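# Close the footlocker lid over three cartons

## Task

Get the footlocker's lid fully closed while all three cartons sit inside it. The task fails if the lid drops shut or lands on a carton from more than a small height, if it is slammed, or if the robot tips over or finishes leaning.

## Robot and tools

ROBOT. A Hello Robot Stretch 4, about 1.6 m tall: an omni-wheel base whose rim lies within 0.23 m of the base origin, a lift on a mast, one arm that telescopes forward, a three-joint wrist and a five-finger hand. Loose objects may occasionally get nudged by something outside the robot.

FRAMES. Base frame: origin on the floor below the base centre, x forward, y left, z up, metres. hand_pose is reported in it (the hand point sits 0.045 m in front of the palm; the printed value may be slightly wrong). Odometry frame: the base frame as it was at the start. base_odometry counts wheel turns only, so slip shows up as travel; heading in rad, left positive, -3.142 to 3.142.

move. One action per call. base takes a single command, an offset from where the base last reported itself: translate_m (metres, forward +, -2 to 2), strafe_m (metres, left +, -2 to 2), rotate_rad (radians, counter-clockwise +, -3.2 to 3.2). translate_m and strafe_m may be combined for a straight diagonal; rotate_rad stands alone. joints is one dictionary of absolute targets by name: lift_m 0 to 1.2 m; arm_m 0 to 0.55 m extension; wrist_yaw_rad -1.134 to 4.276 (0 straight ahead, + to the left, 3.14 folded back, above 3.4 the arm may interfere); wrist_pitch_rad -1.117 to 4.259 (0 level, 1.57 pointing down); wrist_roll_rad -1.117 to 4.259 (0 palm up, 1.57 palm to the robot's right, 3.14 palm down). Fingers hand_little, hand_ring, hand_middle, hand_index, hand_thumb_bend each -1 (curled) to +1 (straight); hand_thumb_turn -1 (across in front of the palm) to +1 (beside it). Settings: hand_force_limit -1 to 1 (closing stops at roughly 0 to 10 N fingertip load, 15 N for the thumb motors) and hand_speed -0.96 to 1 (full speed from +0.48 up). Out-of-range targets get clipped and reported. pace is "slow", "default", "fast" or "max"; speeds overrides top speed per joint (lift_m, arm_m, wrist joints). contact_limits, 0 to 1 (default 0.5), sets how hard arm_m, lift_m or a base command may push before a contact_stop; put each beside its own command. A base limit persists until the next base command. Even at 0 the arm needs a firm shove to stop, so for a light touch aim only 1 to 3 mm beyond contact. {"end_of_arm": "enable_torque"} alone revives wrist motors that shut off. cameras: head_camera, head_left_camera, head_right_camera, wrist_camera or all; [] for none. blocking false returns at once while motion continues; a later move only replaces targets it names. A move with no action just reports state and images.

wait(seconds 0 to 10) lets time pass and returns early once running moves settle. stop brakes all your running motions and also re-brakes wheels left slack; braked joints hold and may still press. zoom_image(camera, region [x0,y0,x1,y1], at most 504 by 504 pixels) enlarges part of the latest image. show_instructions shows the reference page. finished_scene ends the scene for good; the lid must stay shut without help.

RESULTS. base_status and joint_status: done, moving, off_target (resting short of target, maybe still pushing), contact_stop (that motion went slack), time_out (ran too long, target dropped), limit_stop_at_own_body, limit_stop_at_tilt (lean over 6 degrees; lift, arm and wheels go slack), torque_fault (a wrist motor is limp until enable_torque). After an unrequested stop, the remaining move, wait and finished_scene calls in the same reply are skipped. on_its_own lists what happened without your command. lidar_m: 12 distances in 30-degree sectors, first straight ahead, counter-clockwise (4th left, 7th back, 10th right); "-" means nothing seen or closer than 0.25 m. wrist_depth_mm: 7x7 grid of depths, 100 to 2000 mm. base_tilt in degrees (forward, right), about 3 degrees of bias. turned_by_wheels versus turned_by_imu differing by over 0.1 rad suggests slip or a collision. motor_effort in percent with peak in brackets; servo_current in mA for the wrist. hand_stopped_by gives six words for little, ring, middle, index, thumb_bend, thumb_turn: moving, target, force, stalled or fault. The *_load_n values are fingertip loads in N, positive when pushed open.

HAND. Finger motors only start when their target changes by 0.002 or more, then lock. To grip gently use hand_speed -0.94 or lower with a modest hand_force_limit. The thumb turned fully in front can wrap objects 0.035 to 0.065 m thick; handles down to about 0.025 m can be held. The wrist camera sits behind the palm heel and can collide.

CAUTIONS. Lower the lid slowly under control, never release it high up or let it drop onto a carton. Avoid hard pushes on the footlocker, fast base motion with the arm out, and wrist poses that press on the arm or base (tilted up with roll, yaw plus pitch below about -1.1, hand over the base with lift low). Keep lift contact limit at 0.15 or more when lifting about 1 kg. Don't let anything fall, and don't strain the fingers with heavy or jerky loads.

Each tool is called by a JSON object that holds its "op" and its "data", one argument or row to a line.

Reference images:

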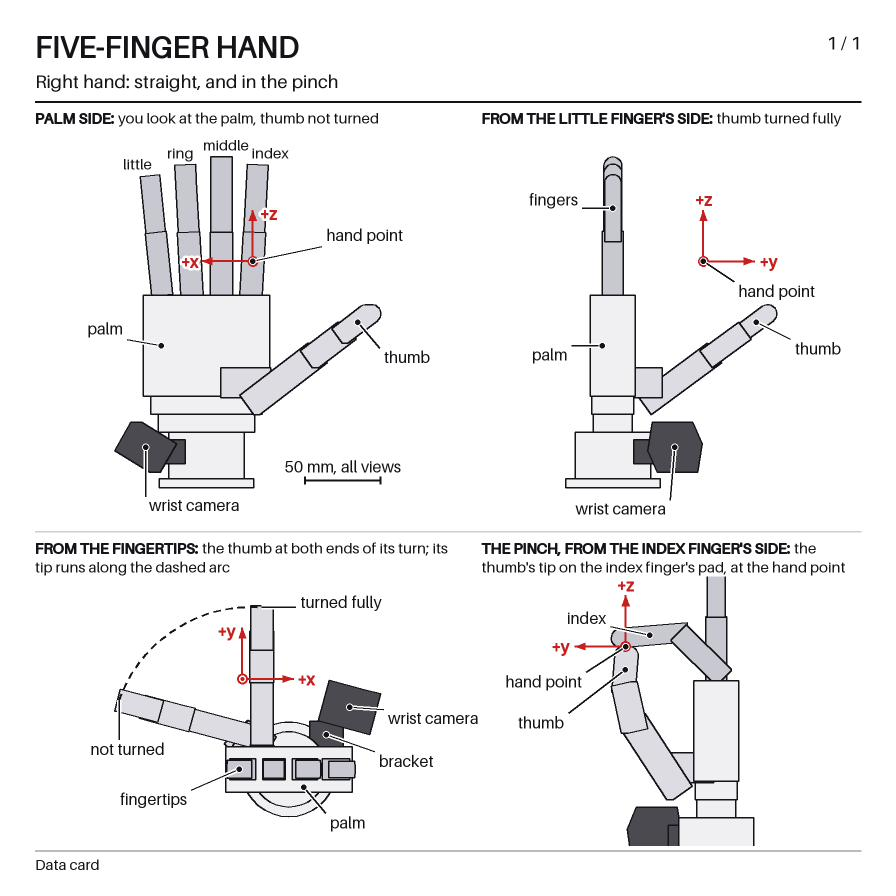

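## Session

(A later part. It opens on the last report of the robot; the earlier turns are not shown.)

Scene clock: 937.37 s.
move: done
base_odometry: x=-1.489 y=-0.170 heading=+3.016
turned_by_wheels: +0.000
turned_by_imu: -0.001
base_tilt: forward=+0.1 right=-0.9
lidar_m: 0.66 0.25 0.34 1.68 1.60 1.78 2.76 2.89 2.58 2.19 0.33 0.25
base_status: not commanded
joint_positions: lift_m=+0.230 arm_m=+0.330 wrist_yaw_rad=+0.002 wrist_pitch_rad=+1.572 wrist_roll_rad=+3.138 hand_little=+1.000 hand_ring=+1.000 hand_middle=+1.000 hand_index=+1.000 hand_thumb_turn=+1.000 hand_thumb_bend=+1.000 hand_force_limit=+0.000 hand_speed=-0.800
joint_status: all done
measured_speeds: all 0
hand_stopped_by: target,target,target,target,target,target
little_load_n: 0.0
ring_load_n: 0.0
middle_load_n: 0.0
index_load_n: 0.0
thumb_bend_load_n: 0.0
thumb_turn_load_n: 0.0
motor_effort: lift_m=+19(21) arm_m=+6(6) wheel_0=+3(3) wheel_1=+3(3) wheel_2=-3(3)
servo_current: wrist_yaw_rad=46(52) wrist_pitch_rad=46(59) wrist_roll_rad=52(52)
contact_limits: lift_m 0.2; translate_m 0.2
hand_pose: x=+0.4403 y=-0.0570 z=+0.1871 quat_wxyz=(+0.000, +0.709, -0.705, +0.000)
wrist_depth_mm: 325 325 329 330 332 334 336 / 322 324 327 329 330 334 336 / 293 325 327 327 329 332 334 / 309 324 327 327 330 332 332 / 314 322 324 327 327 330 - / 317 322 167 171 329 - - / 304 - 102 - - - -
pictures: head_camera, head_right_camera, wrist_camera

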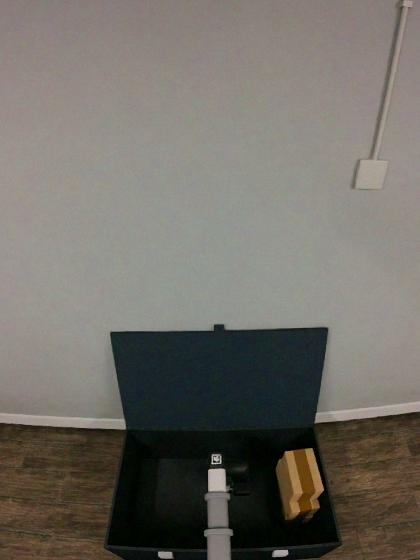

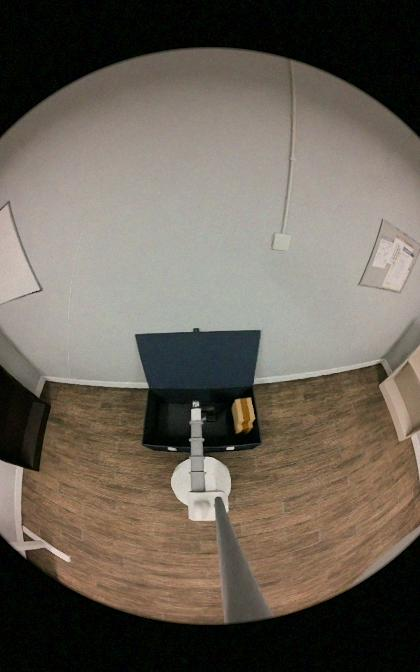

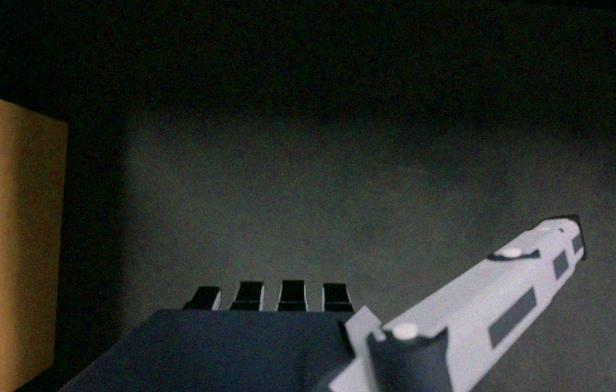

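{"op": "move", "data": {
  "joints": {"lift_m": 0.165},
  "speeds": {"lift_m": 0.04},
  "contact_limits": {"lift_m": 0.0},
  "cameras": ["head_camera","head_left_camera"]
}}

{"op": "zoom_image", "data": {
  "camera": "head_camera",
  "region": [150, 420, 290, 560]
}}

{"op": "zoom_image", "data": {
  "camera": "head_left_camera",
  "region": [120, 340, 320, 560]
}}

Scene clock: 948.73 s.
move: done
base_odometry: x=-1.489 y=-0.170 heading=+3.016
turned_by_wheels: +0.000
turned_by_imu: -0.001
base_tilt: forward=+0.1 right=-0.8
lidar_m: 0.66 0.25 0.35 1.69 1.59 1.78 2.77 2.88 2.60 2.18 0.36 0.25
base_status: not commanded
joint_positions: lift_m=+0.165 arm_m=+0.330 wrist_yaw_rad=+0.002 wrist_pitch_rad=+1.572 wrist_roll_rad=+3.138 hand_little=+1.000 hand_ring=+1.000 hand_middle=+1.000 hand_index=+1.000 hand_thumb_turn=+1.000 hand_thumb_bend=+1.000 hand_force_limit=+0.000 hand_speed=-0.800
joint_status: all done
measured_speeds: all 0
hand_stopped_by: target,target,target,target,target,target
little_load_n: 0.0
ring_load_n: 0.0
middle_load_n: 0.0
index_load_n: 0.0
thumb_bend_load_n: 0.0
thumb_turn_load_n: 0.0
motor_effort: lift_m=+19(20) arm_m=+6(6) wheel_0=+3(3) wheel_1=+3(3) wheel_2=-3(4)
servo_current: wrist_yaw_rad=46(52) wrist_pitch_rad=52(59) wrist_roll_rad=33(52)
contact_limits: lift_m 0; translate_m 0.2
hand_pose: x=+0.4403 y=-0.0570 z=+0.1222 quat_wxyz=(+0.000, +0.709, -0.705, +0.000)
wrist_depth_mm: 259 262 263 264 266 267 270 / 258 260 263 264 265 267 268 / 258 259 260 263 265 266 268 / 257 258 259 263 264 266 267 / 257 258 259 262 263 264 - / 257 257 167 171 263 - - / 256 - 102 - - - -

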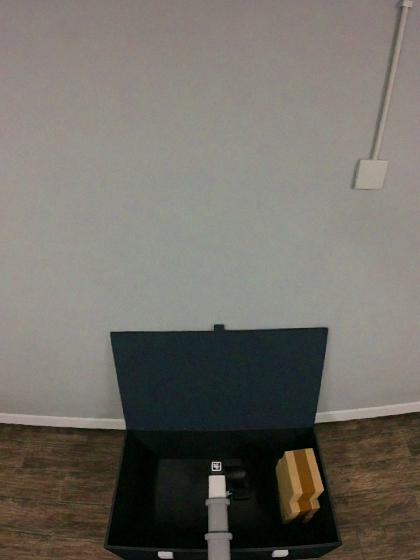

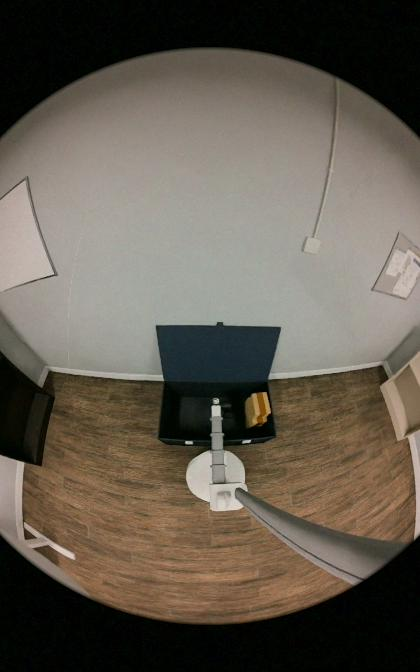

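Scaled by 3.600 from the camera's image (finer frame: 1200x1600).

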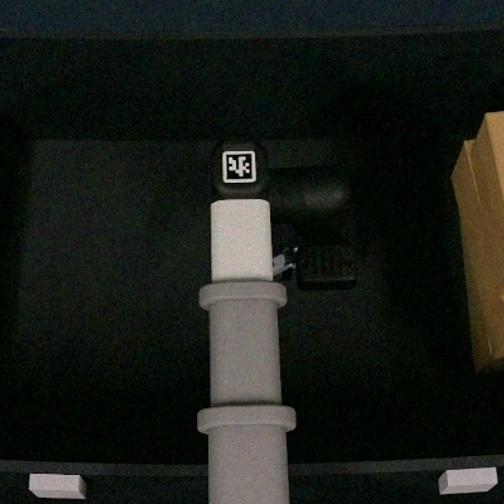

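Scaled by 2.291 from the camera's image (finer frame: 600x960).

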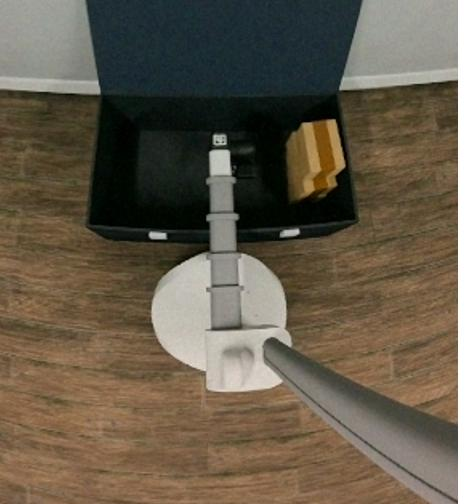

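{"op": "move", "data": {
  "joints": {"lift_m": 0.5}
}}

{"op": "move", "data": {
  "base": {"strafe_m": -0.225},
  "joints": {"wrist_pitch_rad": 0.0, "arm_m": 0.112},
  "pace": "slow",
  "cameras": ["wrist_camera","head_camera"]
}}

{"op": "zoom_image", "data": {
  "camera": "head_camera",
  "region": [130, 380, 310, 560]
}}

Scene clock: 963.93 s.
move: done
base_odometry: x=-1.489 y=-0.170 heading=+3.016
turned_by_wheels: +0.000
turned_by_imu: -0.001
base_tilt: forward=+0.1 right=-0.9
lidar_m: 0.67 0.26 0.35 1.69 1.62 1.78 2.77 2.88 2.60 2.18 0.32 0.25
base_status: not commanded
joint_positions: lift_m=+0.500 arm_m=+0.330 wrist_yaw_rad=+0.002 wrist_pitch_rad=+1.572 wrist_roll_rad=+3.138 hand_little=+1.000 hand_ring=+1.000 hand_middle=+1.000 hand_index=+1.000 hand_thumb_turn=+1.000 hand_thumb_bend=+1.000 hand_force_limit=+0.000 hand_speed=-0.800
joint_status: all done
measured_speeds: all 0
hand_stopped_by: target,target,target,target,target,target
little_load_n: 0.0
ring_load_n: 0.0
middle_load_n: 0.0
index_load_n: 0.0
thumb_bend_load_n: 0.0
thumb_turn_load_n: 0.0
motor_effort: lift_m=+26(31) arm_m=+6(6) wheel_0=+3(3) wheel_1=+3(3) wheel_2=-3(3)
servo_current: wrist_yaw_rad=46(59) wrist_pitch_rad=46(59) wrist_roll_rad=39(52)
contact_limits: translate_m 0.2
hand_pose: x=+0.4403 y=-0.0570 z=+0.4565 quat_wxyz=(+0.000, +0.709, -0.705, +0.000)
wrist_depth_mm: - - - - - - - / 492 - - - - - - / 355 418 - - - - 609 / - 442 - - - - - / - 407 - - - - - / - 370 129 171 - - - / 484 - 102 - - - -
pictures: none

Scene clock: 967.40 s.
move: done
base_odometry: x=-1.461 y=+0.053 heading=+3.016
turned_by_wheels: +0.000
turned_by_imu: -0.002
base_tilt: forward=+0.0 right=-0.7
lidar_m: 0.38 0.26 0.38 1.92 1.78 2.12 2.77 2.88 2.37 1.94 1.21 0.28
base_status: done
joint_positions: lift_m=+0.500 arm_m=+0.112 wrist_yaw_rad=+0.002 wrist_pitch_rad=+0.009 wrist_roll_rad=+3.138 hand_little=+1.000 hand_ring=+1.000 hand_middle=+1.000 hand_index=+1.000 hand_thumb_turn=+1.000 hand_thumb_bend=+1.000 hand_force_limit=+0.000 hand_speed=-0.800
joint_status: all done
measured_speeds: all 0
hand_stopped_by: target,target,target,target,target,target
little_load_n: 0.0
ring_load_n: 0.0
middle_load_n: 0.0
index_load_n: 0.0
thumb_bend_load_n: 0.0
thumb_turn_load_n: 0.0
motor_effort: lift_m=+26(27) arm_m=-6(8) wheel_0=+3(8) wheel_1=-3(13) wheel_2=+0(4)
servo_current: wrist_yaw_rad=39(52) wrist_pitch_rad=72(202) wrist_roll_rad=39(52)
hand_pose: x=+0.5041 y=-0.0563 z=+0.6156 quat_wxyz=(-0.497, +0.504, -0.501, +0.498)
wrist_depth_mm: - - 387 389 389 397 399 / - - 404 407 410 413 415 / - - 424 424 430 433 436 / - - 442 442 445 - - / - - - - - - - / - - 130 171 - - - / - - 102 - - - -
pictures: head_camera, wrist_camera

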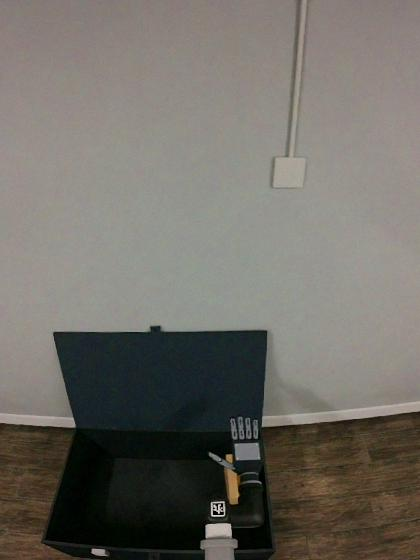

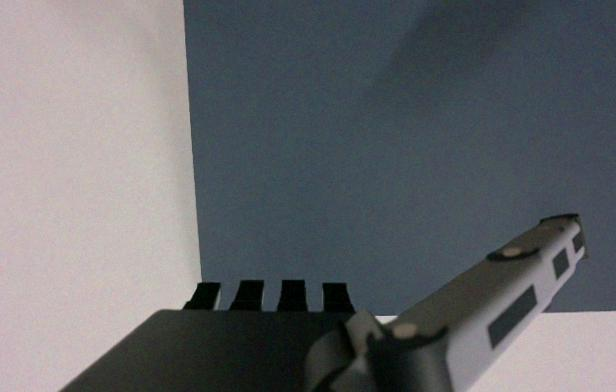

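Scaled by 2.800 from the camera's image (finer frame: 1200x1600).

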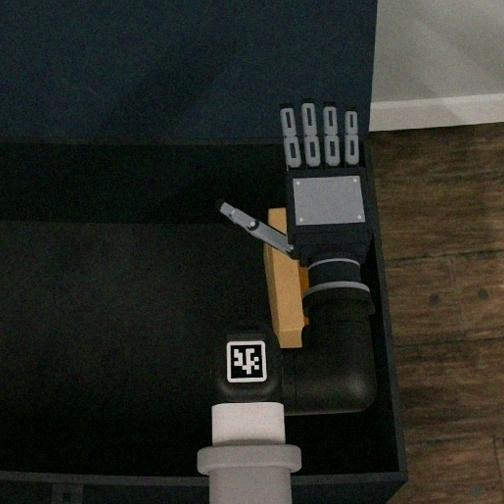

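{"op": "move", "data": {
  "joints": {"lift_m": 0.275, "arm_m": 0.12},
  "speeds": {"lift_m": 0.1},
  "contact_limits": {"lift_m": 0.1},
  "cameras": ["wrist_camera","head_camera"]
}}

{"op": "zoom_image", "data": {
  "camera": "head_camera",
  "region": [150, 420, 290, 560]
}}

Scene clock: 991.83 s.
move: done
base_odometry: x=-1.461 y=+0.053 heading=+3.016
turned_by_wheels: +0.000
turned_by_imu: -0.001
base_tilt: forward=+0.1 right=-0.9
lidar_m: 0.40 0.25 0.36 1.90 1.77 2.11 2.78 2.87 2.39 1.94 1.19 0.25
base_status: not commanded
joint_positions: lift_m=+0.275 arm_m=+0.120 wrist_yaw_rad=+0.002 wrist_pitch_rad=+0.009 wrist_roll_rad=+3.138 hand_little=+1.000 hand_ring=+1.000 hand_middle=+1.000 hand_index=+1.000 hand_thumb_turn=+1.000 hand_thumb_bend=+1.000 hand_force_limit=+0.000 hand_speed=-0.800
joint_status: all done
measured_speeds: all 0
hand_stopped_by: target,target,target,target,target,target
little_load_n: 0.0
ring_load_n: 0.0
middle_load_n: -0.5
index_load_n: 0.0
thumb_bend_load_n: 0.0
thumb_turn_load_n: 0.0
motor_effort: lift_m=+19(26) arm_m=+6(8) wheel_0=+3(3) wheel_1=-3(3) wheel_2=+0(1)
servo_current: wrist_yaw_rad=46(52) wrist_pitch_rad=72(78) wrist_roll_rad=39(52)
contact_limits: lift_m 0.1
hand_pose: x=+0.5117 y=-0.0563 z=+0.3912 quat_wxyz=(-0.497, +0.504, -0.501, +0.498)
wrist_depth_mm: - - - - - - - / - - - - - - - / - 129 128 - 104 353 343 / - - 355 359 362 364 366 / - - 375 377 379 379 - / - - 130 171 394 - - / - - 102 - - - -
pictures: head_camera, wrist_camera

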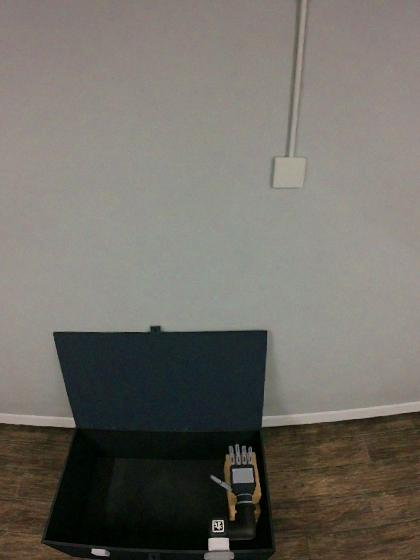

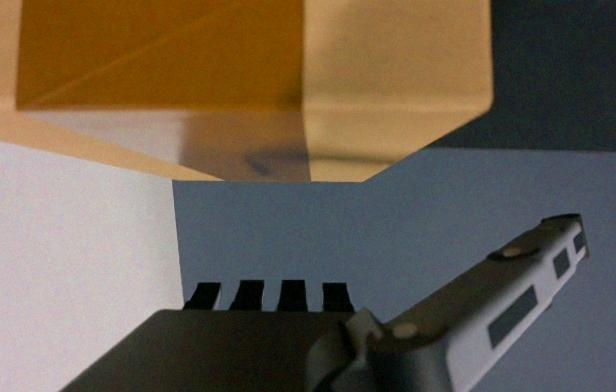

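Scaled by 3.600 from the camera's image (finer frame: 1200x1600).

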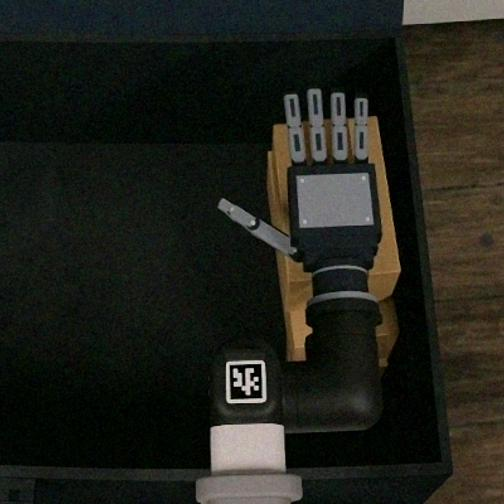

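{"op": "zoom_image", "data": {
  "camera": "wrist_camera",
  "region": [0, 40, 504, 330]
}}

Scaled by 1.000.

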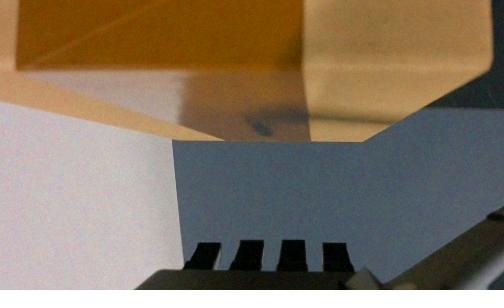

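{"op": "move", "data": {
  "base": {"strafe_m": -0.034},
  "joints": {"lift_m": 0.30, "wrist_pitch_rad": 0.1, "arm_m": 0.095},
  "pace": "slow",
  "cameras": ["wrist_camera","head_camera"]
}}

{"op": "zoom_image", "data": {
  "camera": "head_camera",
  "region": [150, 420, 290, 560]
}}

Scene clock: 1079.30 s.
move: done
base_odometry: x=-1.457 y=+0.087 heading=+3.016
turned_by_wheels: +0.000
turned_by_imu: +0.000
base_tilt: forward=+0.1 right=-0.8
lidar_m: 0.38 0.25 0.34 1.95 1.80 2.14 2.78 2.87 2.35 1.92 1.21 0.25
base_status: done
joint_positions: lift_m=+0.300 arm_m=+0.095 wrist_yaw_rad=+0.002 wrist_pitch_rad=+0.101 wrist_roll_rad=+3.138 hand_little=+1.000 hand_ring=+1.000 hand_middle=+1.000 hand_index=+1.000 hand_thumb_turn=+1.000 hand_thumb_bend=+1.000 hand_force_limit=+0.000 hand_speed=-0.800
joint_status: all done
measured_speeds: all 0
hand_stopped_by: target,target,target,target,target,target
little_load_n: 0.0
ring_load_n: 0.0
middle_load_n: 0.0
index_load_n: 0.0
thumb_bend_load_n: 0.0
thumb_turn_load_n: 0.0
motor_effort: lift_m=+27(29) arm_m=-6(7) wheel_0=+1(8) wheel_1=-2(12) wheel_2=+0(4)
servo_current: wrist_yaw_rad=46(59) wrist_pitch_rad=46(117) wrist_roll_rad=46(52)
hand_pose: x=+0.4804 y=-0.0563 z=+0.3956 quat_wxyz=(-0.474, +0.526, -0.523, +0.474)
wrist_depth_mm: - 139 - - - - - / - - - - - - - / - - 131 129 129 128 382 / - - 382 382 389 392 394 / - - 394 399 402 402 - / - - 129 171 413 - - / - - 102 - - - -
pictures: head_camera, wrist_camera

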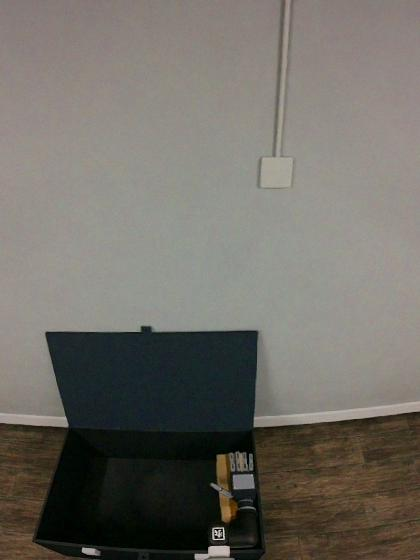

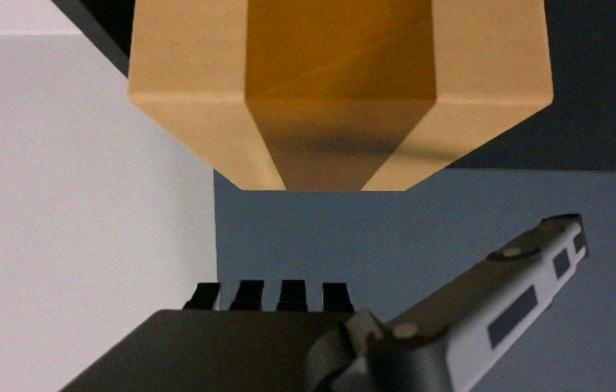

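Scaled by 3.600 from the camera's image (finer frame: 1200x1600).

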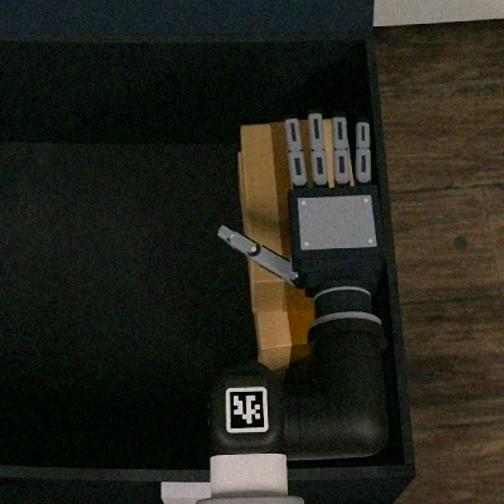

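{"op": "move", "data": {
  "base": {"strafe_m": -0.005},
  "joints": {"lift_m": 0.315, "hand_little": 0.0},
  "pace": "slow",
  "cameras": ["wrist_camera","head_camera"]
}}

{"op": "zoom_image", "data": {
  "camera": "head_camera",
  "region": [200, 430, 280, 510]
}}

{"op": "zoom_image", "data": {
  "camera": "wrist_camera",
  "region": [0, 0, 400, 330]
}}

Scene clock: 1116.53 s.
move: off_target
base_odometry: x=-1.456 y=+0.092 heading=+3.016
turned_by_wheels: +0.000
turned_by_imu: -0.001
base_tilt: forward=+0.1 right=-0.9
lidar_m: 0.36 0.25 0.33 1.96 1.82 2.15 2.77 2.89 2.34 1.91 1.22 0.25
base_status: done
joint_positions: lift_m=+0.315 arm_m=+0.095 wrist_yaw_rad=+0.002 wrist_pitch_rad=+0.101 wrist_roll_rad=+3.138 hand_little=+1.000 hand_ring=+1.000 hand_middle=+1.000 hand_index=+1.000 hand_thumb_turn=+1.000 hand_thumb_bend=+1.000 hand_force_limit=+0.000 hand_speed=-0.800
joint_status: hand_little off_target (ended at +1.000, target +0.000); the others done
measured_speeds: all 0
hand_stopped_by: fault,target,target,target,target,target
little_load_n: 0.0
ring_load_n: 0.0
middle_load_n: 0.0
index_load_n: 0.0
thumb_bend_load_n: 0.0
thumb_turn_load_n: 0.0
motor_effort: lift_m=+26(28) arm_m=-6(7) wheel_0=+2(6) wheel_1=-2(11) wheel_2=+0(4)
servo_current: wrist_yaw_rad=46(52) wrist_pitch_rad=46(65) wrist_roll_rad=52(59)
hand_pose: x=+0.4804 y=-0.0563 z=+0.4106 quat_wxyz=(-0.474, +0.526, -0.523, +0.474)
wrist_depth_mm: - - - - - - - / - - 113 113 128 118 389 / - - 186 184 167 379 387 / - - 387 389 394 397 399 / - - 399 404 407 410 - / - - 130 171 415 - - / - - 102 - - - -
pictures: head_camera, wrist_camera

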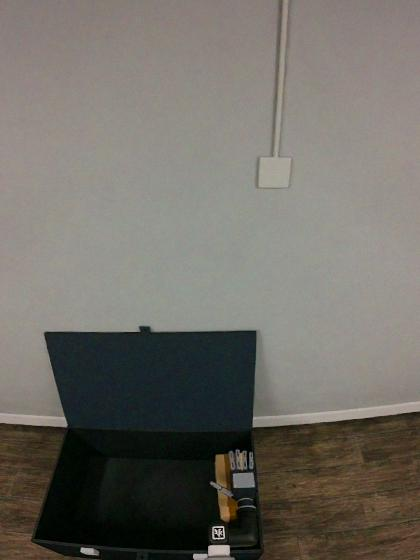

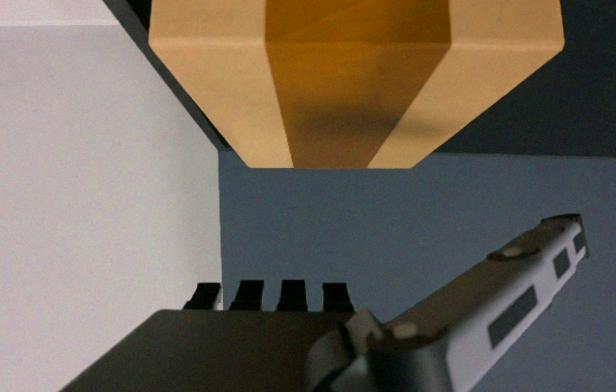

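Scaled by 6.300 from the camera's image (finer frame: 1200x1600).

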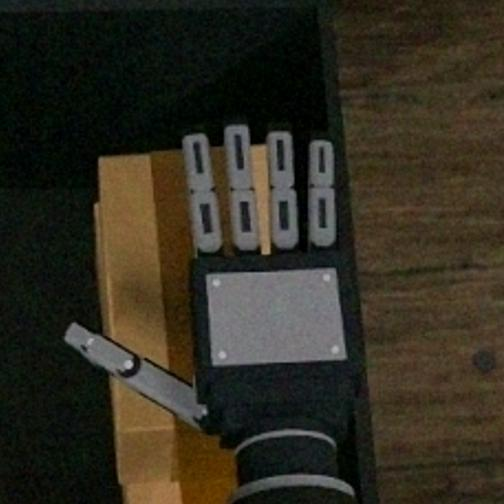

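Scaled by 1.260.

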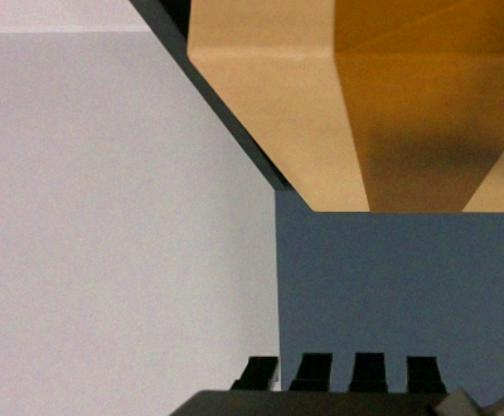

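{"op": "move", "data": {
  "joints": {"lift_m": 0.5, "hand_index": 0.0, "hand_middle": 0.0, "hand_ring": 0.0},
  "cameras": ["wrist_camera","head_camera"]
}}

{"op": "zoom_image", "data": {
  "camera": "head_camera",
  "region": [190, 420, 290, 520]
}}

Scene clock: 1369.23 s.
move: done
base_odometry: x=-1.456 y=+0.092 heading=+3.016
turned_by_wheels: +0.000
turned_by_imu: -0.001
base_tilt: forward=+0.2 right=-0.9
lidar_m: 0.37 0.26 0.31 1.95 1.83 2.15 2.78 2.89 2.33 1.92 1.22 0.25
base_status: not commanded
joint_positions: lift_m=+0.500 arm_m=+0.095 wrist_yaw_rad=+0.002 wrist_pitch_rad=+0.101 wrist_roll_rad=+3.138 hand_little=+1.000 hand_ring=+0.000 hand_middle=+0.000 hand_index=+0.000 hand_thumb_turn=+1.000 hand_thumb_bend=+1.000 hand_force_limit=+0.000 hand_speed=-0.800
joint_status: all done
measured_speeds: all 0
hand_stopped_by: fault,target,target,target,target,target
little_load_n: 0.0
ring_load_n: 0.0
middle_load_n: 0.0
index_load_n: 0.0
thumb_bend_load_n: 0.0
thumb_turn_load_n: 0.0
motor_effort: lift_m=+26(30) arm_m=-6(7) wheel_0=+2(2) wheel_1=-2(2) wheel_2=+0(1)
servo_current: wrist_yaw_rad=39(52) wrist_pitch_rad=46(65) wrist_roll_rad=52(59)
hand_pose: x=+0.4804 y=-0.0563 z=+0.5956 quat_wxyz=(-0.474, +0.526, -0.523, +0.474)
wrist_depth_mm: - - 413 413 415 424 424 / - - 424 427 430 433 436 / - - 439 442 442 442 - / - - 175 176 - - - / - - 169 171 - - - / - - 150 153 - - - / - - 102 - - - -
pictures: head_camera, wrist_camera

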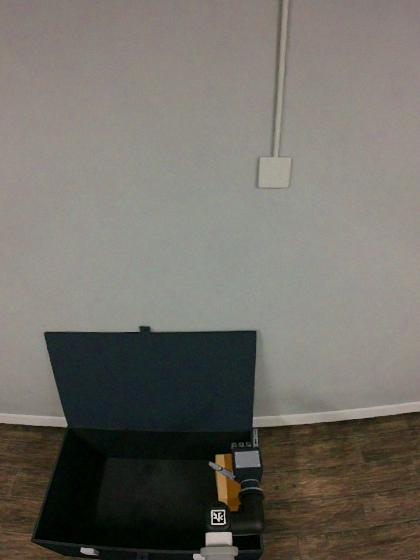

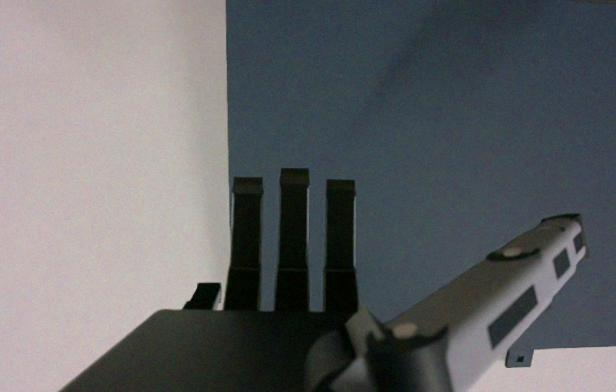

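Scaled by 5.040 from the camera's image (finer frame: 1200x1600).

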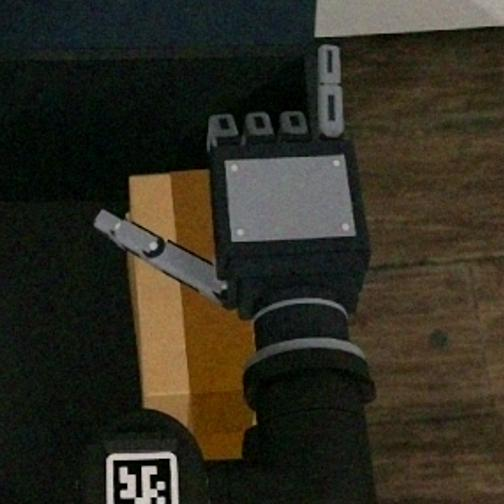

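{"op": "move", "data": {
  "base": {"strafe_m": 0.413, "translate_m": -0.005},
  "joints": {"wrist_pitch_rad": 0.0}
}}

{"op": "move", "data": {
  "base": {"rotate_rad": -0.471},
  "joints": {"wrist_yaw_rad": -1.10, "arm_m": 0.482},
  "cameras": ["wrist_camera","head_camera","head_right_camera"]
}}

{"op": "zoom_image", "data": {
  "camera": "head_camera",
  "region": [150, 380, 330, 560]
}}

Scene clock: 1540.33 s.
move: done
base_odometry: x=-1.503 y=-0.318 heading=+3.016
turned_by_wheels: +0.000
turned_by_imu: +0.002
base_tilt: forward=+0.0 right=-0.9
lidar_m: 0.25 0.25 1.21 1.54 1.47 1.54 2.76 2.85 2.78 2.33 0.33 0.25
base_status: done
joint_positions: lift_m=+0.500 arm_m=+0.095 wrist_yaw_rad=+0.002 wrist_pitch_rad=+0.009 wrist_roll_rad=+3.138 hand_little=+1.000 hand_ring=+0.000 hand_middle=+0.000 hand_index=+0.000 hand_thumb_turn=+1.000 hand_thumb_bend=+1.000 hand_force_limit=+0.000 hand_speed=-0.800
joint_status: all done
measured_speeds: all 0
hand_stopped_by: fault,target,target,target,target,target
little_load_n: 0.0
ring_load_n: 0.0
middle_load_n: 0.0
index_load_n: 0.0
thumb_bend_load_n: -0.5
thumb_turn_load_n: -0.5
motor_effort: lift_m=+25(27) arm_m=-6(7) wheel_0=+0(11) wheel_1=+1(14) wheel_2=+3(6)
servo_current: wrist_yaw_rad=52(52) wrist_pitch_rad=72(124) wrist_roll_rad=46(59)
hand_pose: x=+0.4871 y=-0.0563 z=+0.6157 quat_wxyz=(-0.497, +0.504, -0.501, +0.498)
wrist_depth_mm: 404 407 410 413 415 421 424 / 418 424 427 436 436 436 442 / 439 439 442 - - - - / - - 174 176 - - - / - - 170 171 - - - / - - 151 153 - - - / - - 102 - - - -
pictures: none

Scene clock: 1542.60 s.
move: done
base_odometry: x=-1.503 y=-0.318 heading=+2.546
turned_by_wheels: -0.471
turned_by_imu: -0.464
base_tilt: forward=+0.1 right=-0.8
lidar_m: 0.25 0.25 0.25 1.30 1.54 1.49 2.78 2.71 2.89 2.71 2.32 0.34
base_status: done
joint_positions: lift_m=+0.500 arm_m=+0.482 wrist_yaw_rad=-1.097 wrist_pitch_rad=+0.009 wrist_roll_rad=+3.138 hand_little=+1.000 hand_ring=+0.000 hand_middle=+0.000 hand_index=+0.000 hand_thumb_turn=+1.000 hand_thumb_bend=+1.000 hand_force_limit=+0.000 hand_speed=-0.800
joint_status: all done
measured_speeds: all 0
hand_stopped_by: fault,target,target,target,target,target
little_load_n: 0.0
ring_load_n: 0.0
middle_load_n: 0.0
index_load_n: 0.0
thumb_bend_load_n: 0.0
thumb_turn_load_n: 0.0
motor_effort: lift_m=+25(26) arm_m=+6(8) wheel_0=+0(10) wheel_1=+0(13) wheel_2=+2(9)
servo_current: wrist_yaw_rad=46(137) wrist_pitch_rad=65(72) wrist_roll_rad=59(59)
hand_pose: x=+0.7030 y=-0.2225 z=+0.6157 quat_wxyz=(-0.164, +0.168, -0.690, +0.685)
wrist_depth_mm: 1366 1308 1308 1308 1281 - - / 1921 1921 1921 1863 - - - / - - - - - - - / - - - 176 - - - / - - - 171 - - - / - - 154 153 - - - / - - 102 - - - -
pictures: head_camera, head_right_camera, wrist_camera

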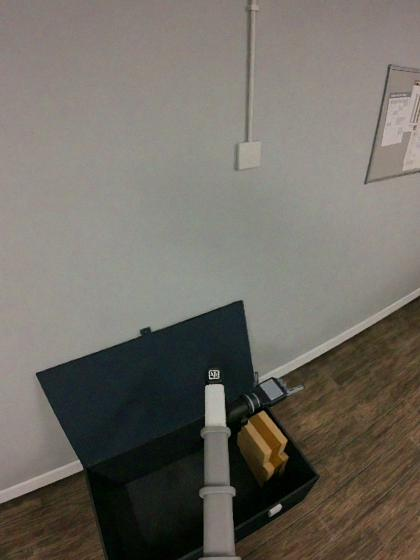

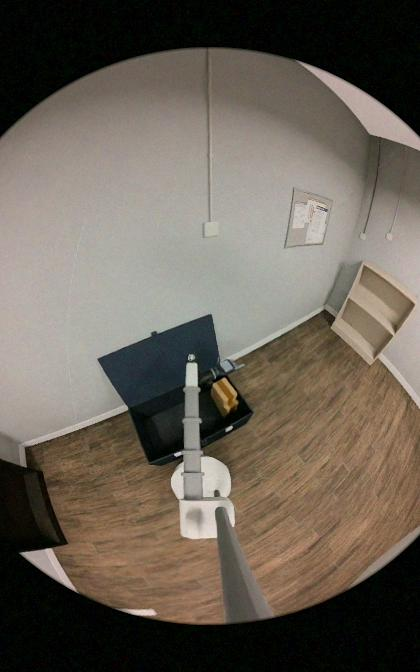

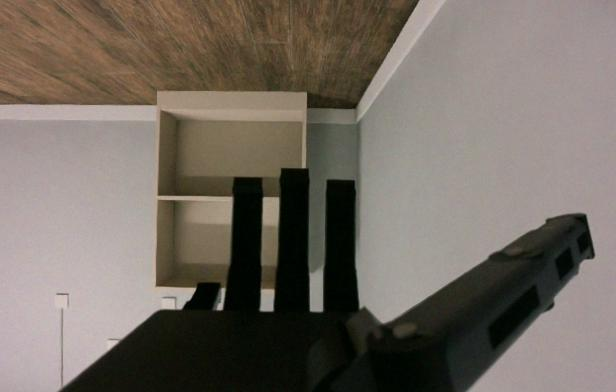

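Scaled by 2.800 from the camera's image (finer frame: 1200x1600).

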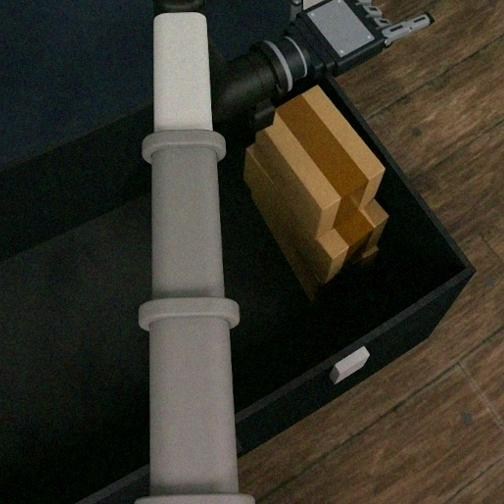

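{"op": "move", "data": {
  "joints": {"lift_m": 0.285},
  "speeds": {"lift_m": 0.1},
  "contact_limits": {"lift_m": 0.1},
  "cameras": ["wrist_camera","head_camera"]
}}

{"op": "zoom_image", "data": {
  "camera": "head_camera",
  "region": [220, 390, 320, 490]
}}

Scene clock: 1559.07 s.
move: done
base_odometry: x=-1.503 y=-0.318 heading=+2.546
turned_by_wheels: +0.000
turned_by_imu: -0.001
base_tilt: forward=+0.1 right=-0.8
lidar_m: 0.26 0.26 0.25 1.29 1.54 1.49 2.79 2.74 2.87 2.72 2.33 0.35
base_status: not commanded
joint_positions: lift_m=+0.285 arm_m=+0.482 wrist_yaw_rad=-1.097 wrist_pitch_rad=+0.009 wrist_roll_rad=+3.138 hand_little=+1.000 hand_ring=+0.000 hand_middle=+0.000 hand_index=+0.000 hand_thumb_turn=+1.000 hand_thumb_bend=+1.000 hand_force_limit=+0.000 hand_speed=-0.800
joint_status: all done
measured_speeds: all 0
hand_stopped_by: fault,target,target,target,target,target
little_load_n: 0.0
ring_load_n: 0.0
middle_load_n: 0.0
index_load_n: 0.0
thumb_bend_load_n: 0.0
thumb_turn_load_n: 0.0
motor_effort: lift_m=+19(23) arm_m=+6(7) wheel_0=+0(0) wheel_1=+0(1) wheel_2=+2(2)
servo_current: wrist_yaw_rad=52(59) wrist_pitch_rad=65(72) wrist_roll_rad=46(52)
contact_limits: lift_m 0.1
hand_pose: x=+0.7030 y=-0.2225 z=+0.4013 quat_wxyz=(-0.164, +0.168, -0.690, +0.685)
wrist_depth_mm: - - - - - - - / - - - - - - - / - 147 145 143 136 115 - / - - - 176 - - - / - - - 171 - - - / - - 154 153 - - - / - - 102 - - - -
pictures: head_camera, wrist_camera

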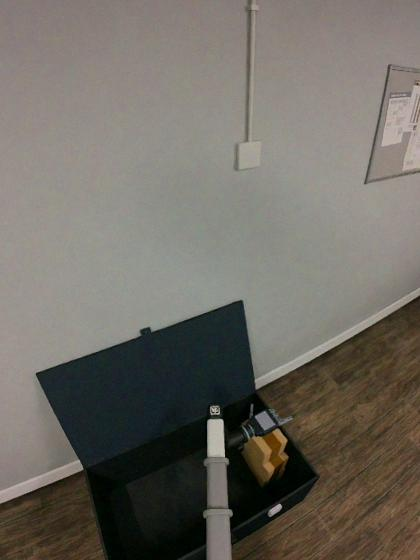

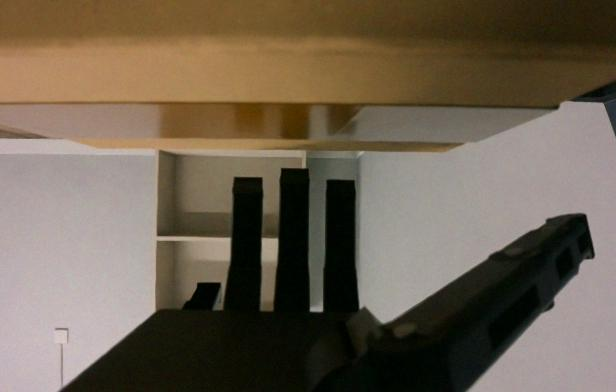

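Scaled by 5.040 from the camera's image (finer frame: 1200x1600).

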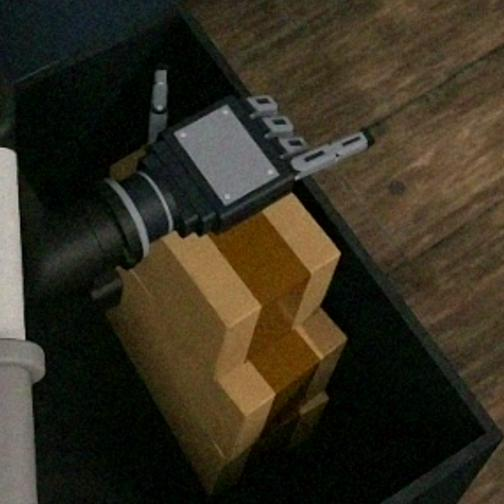

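{"op": "move", "data": {
  "base": {"translate_m": 0.0055, "strafe_m": -0.0107},
  "pace": "slow"
}}

{"op": "move", "data": {
  "joints": {"lift_m": 0.274},
  "speeds": {"lift_m": 0.02},
  "contact_limits": {"lift_m": 0.0},
  "cameras": ["wrist_camera","head_camera"]
}}

{"op": "zoom_image", "data": {
  "camera": "head_camera",
  "region": [230, 390, 300, 460]
}}

Scene clock: 1610.00 s.
move: done
base_odometry: x=-1.501 y=-0.306 heading=+2.545
turned_by_wheels: +0.000
turned_by_imu: -0.002
base_tilt: forward=+0.0 right=-1.0
lidar_m: 0.28 0.27 0.27 1.28 1.55 1.51 2.76 2.73 2.86 2.71 2.31 0.34
base_status: done
joint_positions: lift_m=+0.285 arm_m=+0.482 wrist_yaw_rad=-1.097 wrist_pitch_rad=+0.009 wrist_roll_rad=+3.138 hand_little=+1.000 hand_ring=+0.000 hand_middle=+0.000 hand_index=+0.000 hand_thumb_turn=+1.000 hand_thumb_bend=+1.000 hand_force_limit=+0.000 hand_speed=-0.800
joint_status: not commanded
measured_speeds: all 0
hand_stopped_by: fault,target,target,target,target,target
little_load_n: 0.0
ring_load_n: 0.0
middle_load_n: 0.0
index_load_n: 0.0
thumb_bend_load_n: 0.0
thumb_turn_load_n: 0.0
motor_effort: lift_m=+18(19) arm_m=+5(6) wheel_0=+1(7) wheel_1=-3(7) wheel_2=-3(5)
servo_current: wrist_yaw_rad=39(52) wrist_pitch_rad=59(72) wrist_roll_rad=39(52)
contact_limits: lift_m 0.1
hand_pose: x=+0.7030 y=-0.2225 z=+0.4013 quat_wxyz=(-0.164, +0.168, -0.690, +0.685)
wrist_depth_mm: - - - - - - - / - - - - - - - / - 148 146 144 118 116 - / - - - 176 - - - / - - - 171 - - - / - - 154 153 - - - / - - 102 - - - -
pictures: none

Scene clock: 1610.90 s.
move: done
base_odometry: x=-1.501 y=-0.306 heading=+2.545
turned_by_wheels: +0.000
turned_by_imu: +0.000
base_tilt: forward=+0.0 right=-0.9
lidar_m: 0.27 0.28 0.25 1.30 1.51 1.53 2.80 2.74 2.85 2.71 2.30 0.34
base_status: not commanded
joint_positions: lift_m=+0.274 arm_m=+0.482 wrist_yaw_rad=-1.097 wrist_pitch_rad=+0.009 wrist_roll_rad=+3.138 hand_little=+1.000 hand_ring=+0.000 hand_middle=+0.000 hand_index=+0.000 hand_thumb_turn=+1.000 hand_thumb_bend=+1.000 hand_force_limit=+0.000 hand_speed=-0.800
joint_status: all done
measured_speeds: all 0
hand_stopped_by: fault,target,target,target,target,target
little_load_n: 0.0
ring_load_n: 0.0
middle_load_n: 0.0
index_load_n: 0.0
thumb_bend_load_n: 0.5
thumb_turn_load_n: 0.0
motor_effort: lift_m=+19(19) arm_m=+6(6) wheel_0=+1(1) wheel_1=-3(3) wheel_2=-3(3)
servo_current: wrist_yaw_rad=39(52) wrist_pitch_rad=65(72) wrist_roll_rad=46(52)
contact_limits: lift_m 0
hand_pose: x=+0.7030 y=-0.2225 z=+0.3903 quat_wxyz=(-0.164, +0.168, -0.690, +0.685)
wrist_depth_mm: - - - - - - - / - - - - - - - / - - - - - - - / - - - 176 157 - - / - - - 171 - - - / - - 154 153 - - - / - - 102 - - - -
pictures: head_camera, wrist_camera

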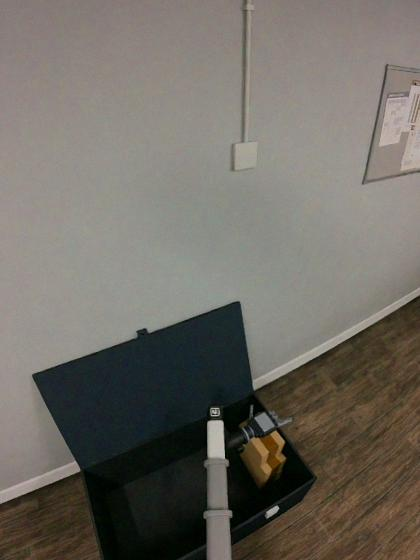

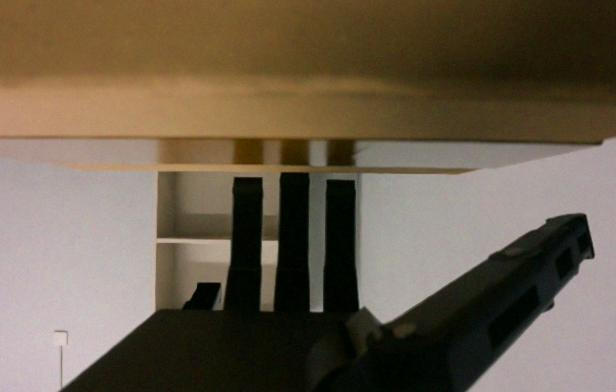

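Scaled by 7.200 from the camera's image (finer frame: 1200x1600).

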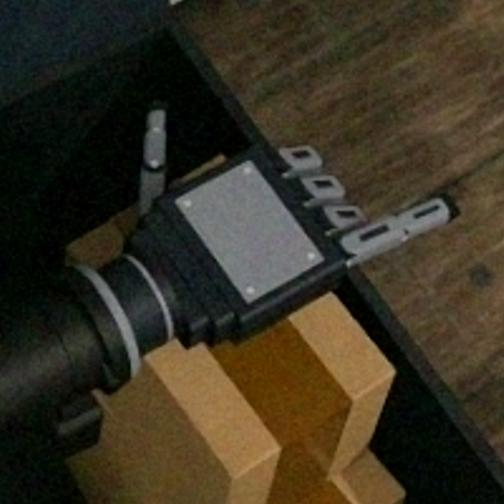

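{"op": "move", "data": {
  "joints": {"lift_m": 0.29}
}}

{"op": "move", "data": {
  "base": {"translate_m": 0.0082, "strafe_m": -0.016},
  "pace": "slow"
}}

{"op": "move", "data": {
  "joints": {"lift_m": 0.264},
  "speeds": {"lift_m": 0.02},
  "contact_limits": {"lift_m": 0.0},
  "cameras": ["wrist_camera","head_camera"]
}}

{"op": "zoom_image", "data": {
  "camera": "head_camera",
  "region": [230, 390, 300, 460]
}}

Scene clock: 1667.40 s.
move: done
base_odometry: x=-1.501 y=-0.306 heading=+2.545
turned_by_wheels: +0.000
turned_by_imu: +0.000
base_tilt: forward=+0.1 right=-0.8
lidar_m: 0.28 0.25 0.25 1.30 1.57 1.52 2.80 2.72 2.87 2.70 2.32 0.33
base_status: not commanded
joint_positions: lift_m=+0.290 arm_m=+0.482 wrist_yaw_rad=-1.097 wrist_pitch_rad=+0.009 wrist_roll_rad=+3.138 hand_little=+1.000 hand_ring=+0.000 hand_middle=+0.000 hand_index=+0.000 hand_thumb_turn=+1.000 hand_thumb_bend=+1.000 hand_force_limit=+0.000 hand_speed=-0.800
joint_status: all done
measured_speeds: all 0
hand_stopped_by: fault,target,target,target,target,target
little_load_n: 0.0
ring_load_n: 0.0
middle_load_n: 0.0
index_load_n: 0.0
thumb_bend_load_n: 0.0
thumb_turn_load_n: 0.0
motor_effort: lift_m=+26(29) arm_m=+6(6) wheel_0=+1(1) wheel_1=-3(3) wheel_2=-3(3)
servo_current: wrist_yaw_rad=46(52) wrist_pitch_rad=59(72) wrist_roll_rad=39(52)
hand_pose: x=+0.7031 y=-0.2225 z=+0.4057 quat_wxyz=(-0.164, +0.168, -0.690, +0.685)
wrist_depth_mm: - - - - - - - / - - - - - - - / - 1983 - - 140 - - / - - - 176 - - - / - - - 172 - - - / - - 154 153 - - - / - - 102 - - - -
pictures: none

Scene clock: 1668.53 s.
move: done
base_odometry: x=-1.499 y=-0.289 heading=+2.545
turned_by_wheels: +0.000
turned_by_imu: +0.001
base_tilt: forward=+0.1 right=-0.9
lidar_m: 0.25 0.25 0.26 1.31 1.57 1.52 2.79 2.74 2.89 2.69 2.30 0.32
base_status: done
joint_positions: lift_m=+0.290 arm_m=+0.482 wrist_yaw_rad=-1.097 wrist_pitch_rad=+0.009 wrist_roll_rad=+3.138 hand_little=+1.000 hand_ring=+0.000 hand_middle=+0.000 hand_index=+0.000 hand_thumb_turn=+1.000 hand_thumb_bend=+1.000 hand_force_limit=+0.000 hand_speed=-0.800
joint_status: not commanded
measured_speeds: all 0
hand_stopped_by: fault,target,target,target,target,target
little_load_n: 0.0
ring_load_n: 0.0
middle_load_n: 0.0
index_load_n: 0.0
thumb_bend_load_n: 0.0
thumb_turn_load_n: 0.0
motor_effort: lift_m=+26(26) arm_m=+6(6) wheel_0=+3(8) wheel_1=-3(8) wheel_2=-1(8)
servo_current: wrist_yaw_rad=39(52) wrist_pitch_rad=59(78) wrist_roll_rad=46(52)
hand_pose: x=+0.7031 y=-0.2225 z=+0.4057 quat_wxyz=(-0.164, +0.168, -0.690, +0.685)
wrist_depth_mm: - - - - - - - / - 114 - - - - - / - - 1983 - 140 - - / - - - 176 - - - / - - - 172 - - - / - - 154 153 - - - / - - 102 - - - -
pictures: none

Scene clock: 1670.20 s.
move: done
base_odometry: x=-1.499 y=-0.289 heading=+2.545
turned_by_wheels: +0.000
turned_by_imu: +0.000
base_tilt: forward=+0.1 right=-0.9
lidar_m: 0.26 0.25 0.26 1.30 1.57 1.52 2.80 2.72 2.86 2.69 2.29 0.33
base_status: not commanded
joint_positions: lift_m=+0.264 arm_m=+0.482 wrist_yaw_rad=-1.097 wrist_pitch_rad=+0.009 wrist_roll_rad=+3.138 hand_little=+1.000 hand_ring=+0.000 hand_middle=+0.000 hand_index=+0.000 hand_thumb_turn=+1.000 hand_thumb_bend=+1.000 hand_force_limit=+0.000 hand_speed=-0.800
joint_status: all done
measured_speeds: all 0
hand_stopped_by: fault,target,target,target,target,target
little_load_n: 0.0
ring_load_n: 0.0
middle_load_n: 0.0
index_load_n: 0.0
thumb_bend_load_n: 0.0
thumb_turn_load_n: 0.0
motor_effort: lift_m=+18(24) arm_m=+6(6) wheel_0=+3(3) wheel_1=-3(3) wheel_2=-1(2)
servo_current: wrist_yaw_rad=39(52) wrist_pitch_rad=65(72) wrist_roll_rad=46(52)
contact_limits: lift_m 0
hand_pose: x=+0.7031 y=-0.2225 z=+0.3803 quat_wxyz=(-0.164, +0.168, -0.690, +0.685)
wrist_depth_mm: - - - - - - - / - - - - - - - / - - - - - - - / - - - 175 - - - / - - - 171 - - - / - - 154 153 - - - / - - 102 - - - -
pictures: head_camera, wrist_camera

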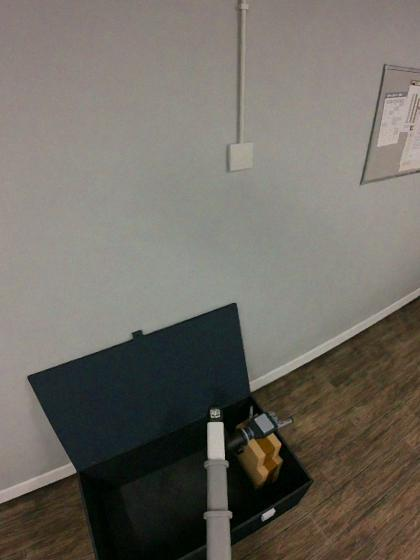

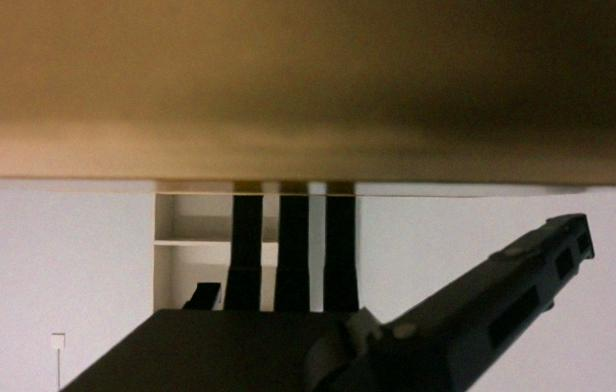

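Scaled by 7.200 from the camera's image (finer frame: 1200x1600).

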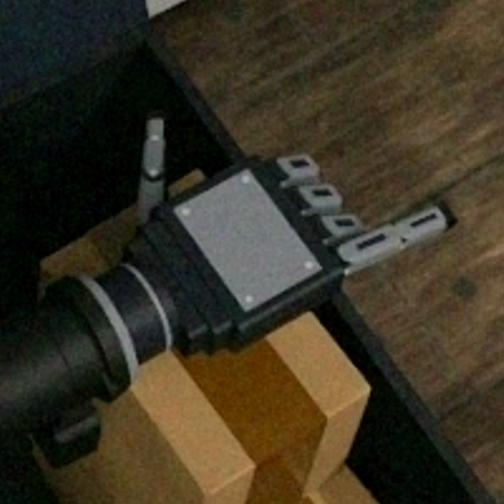

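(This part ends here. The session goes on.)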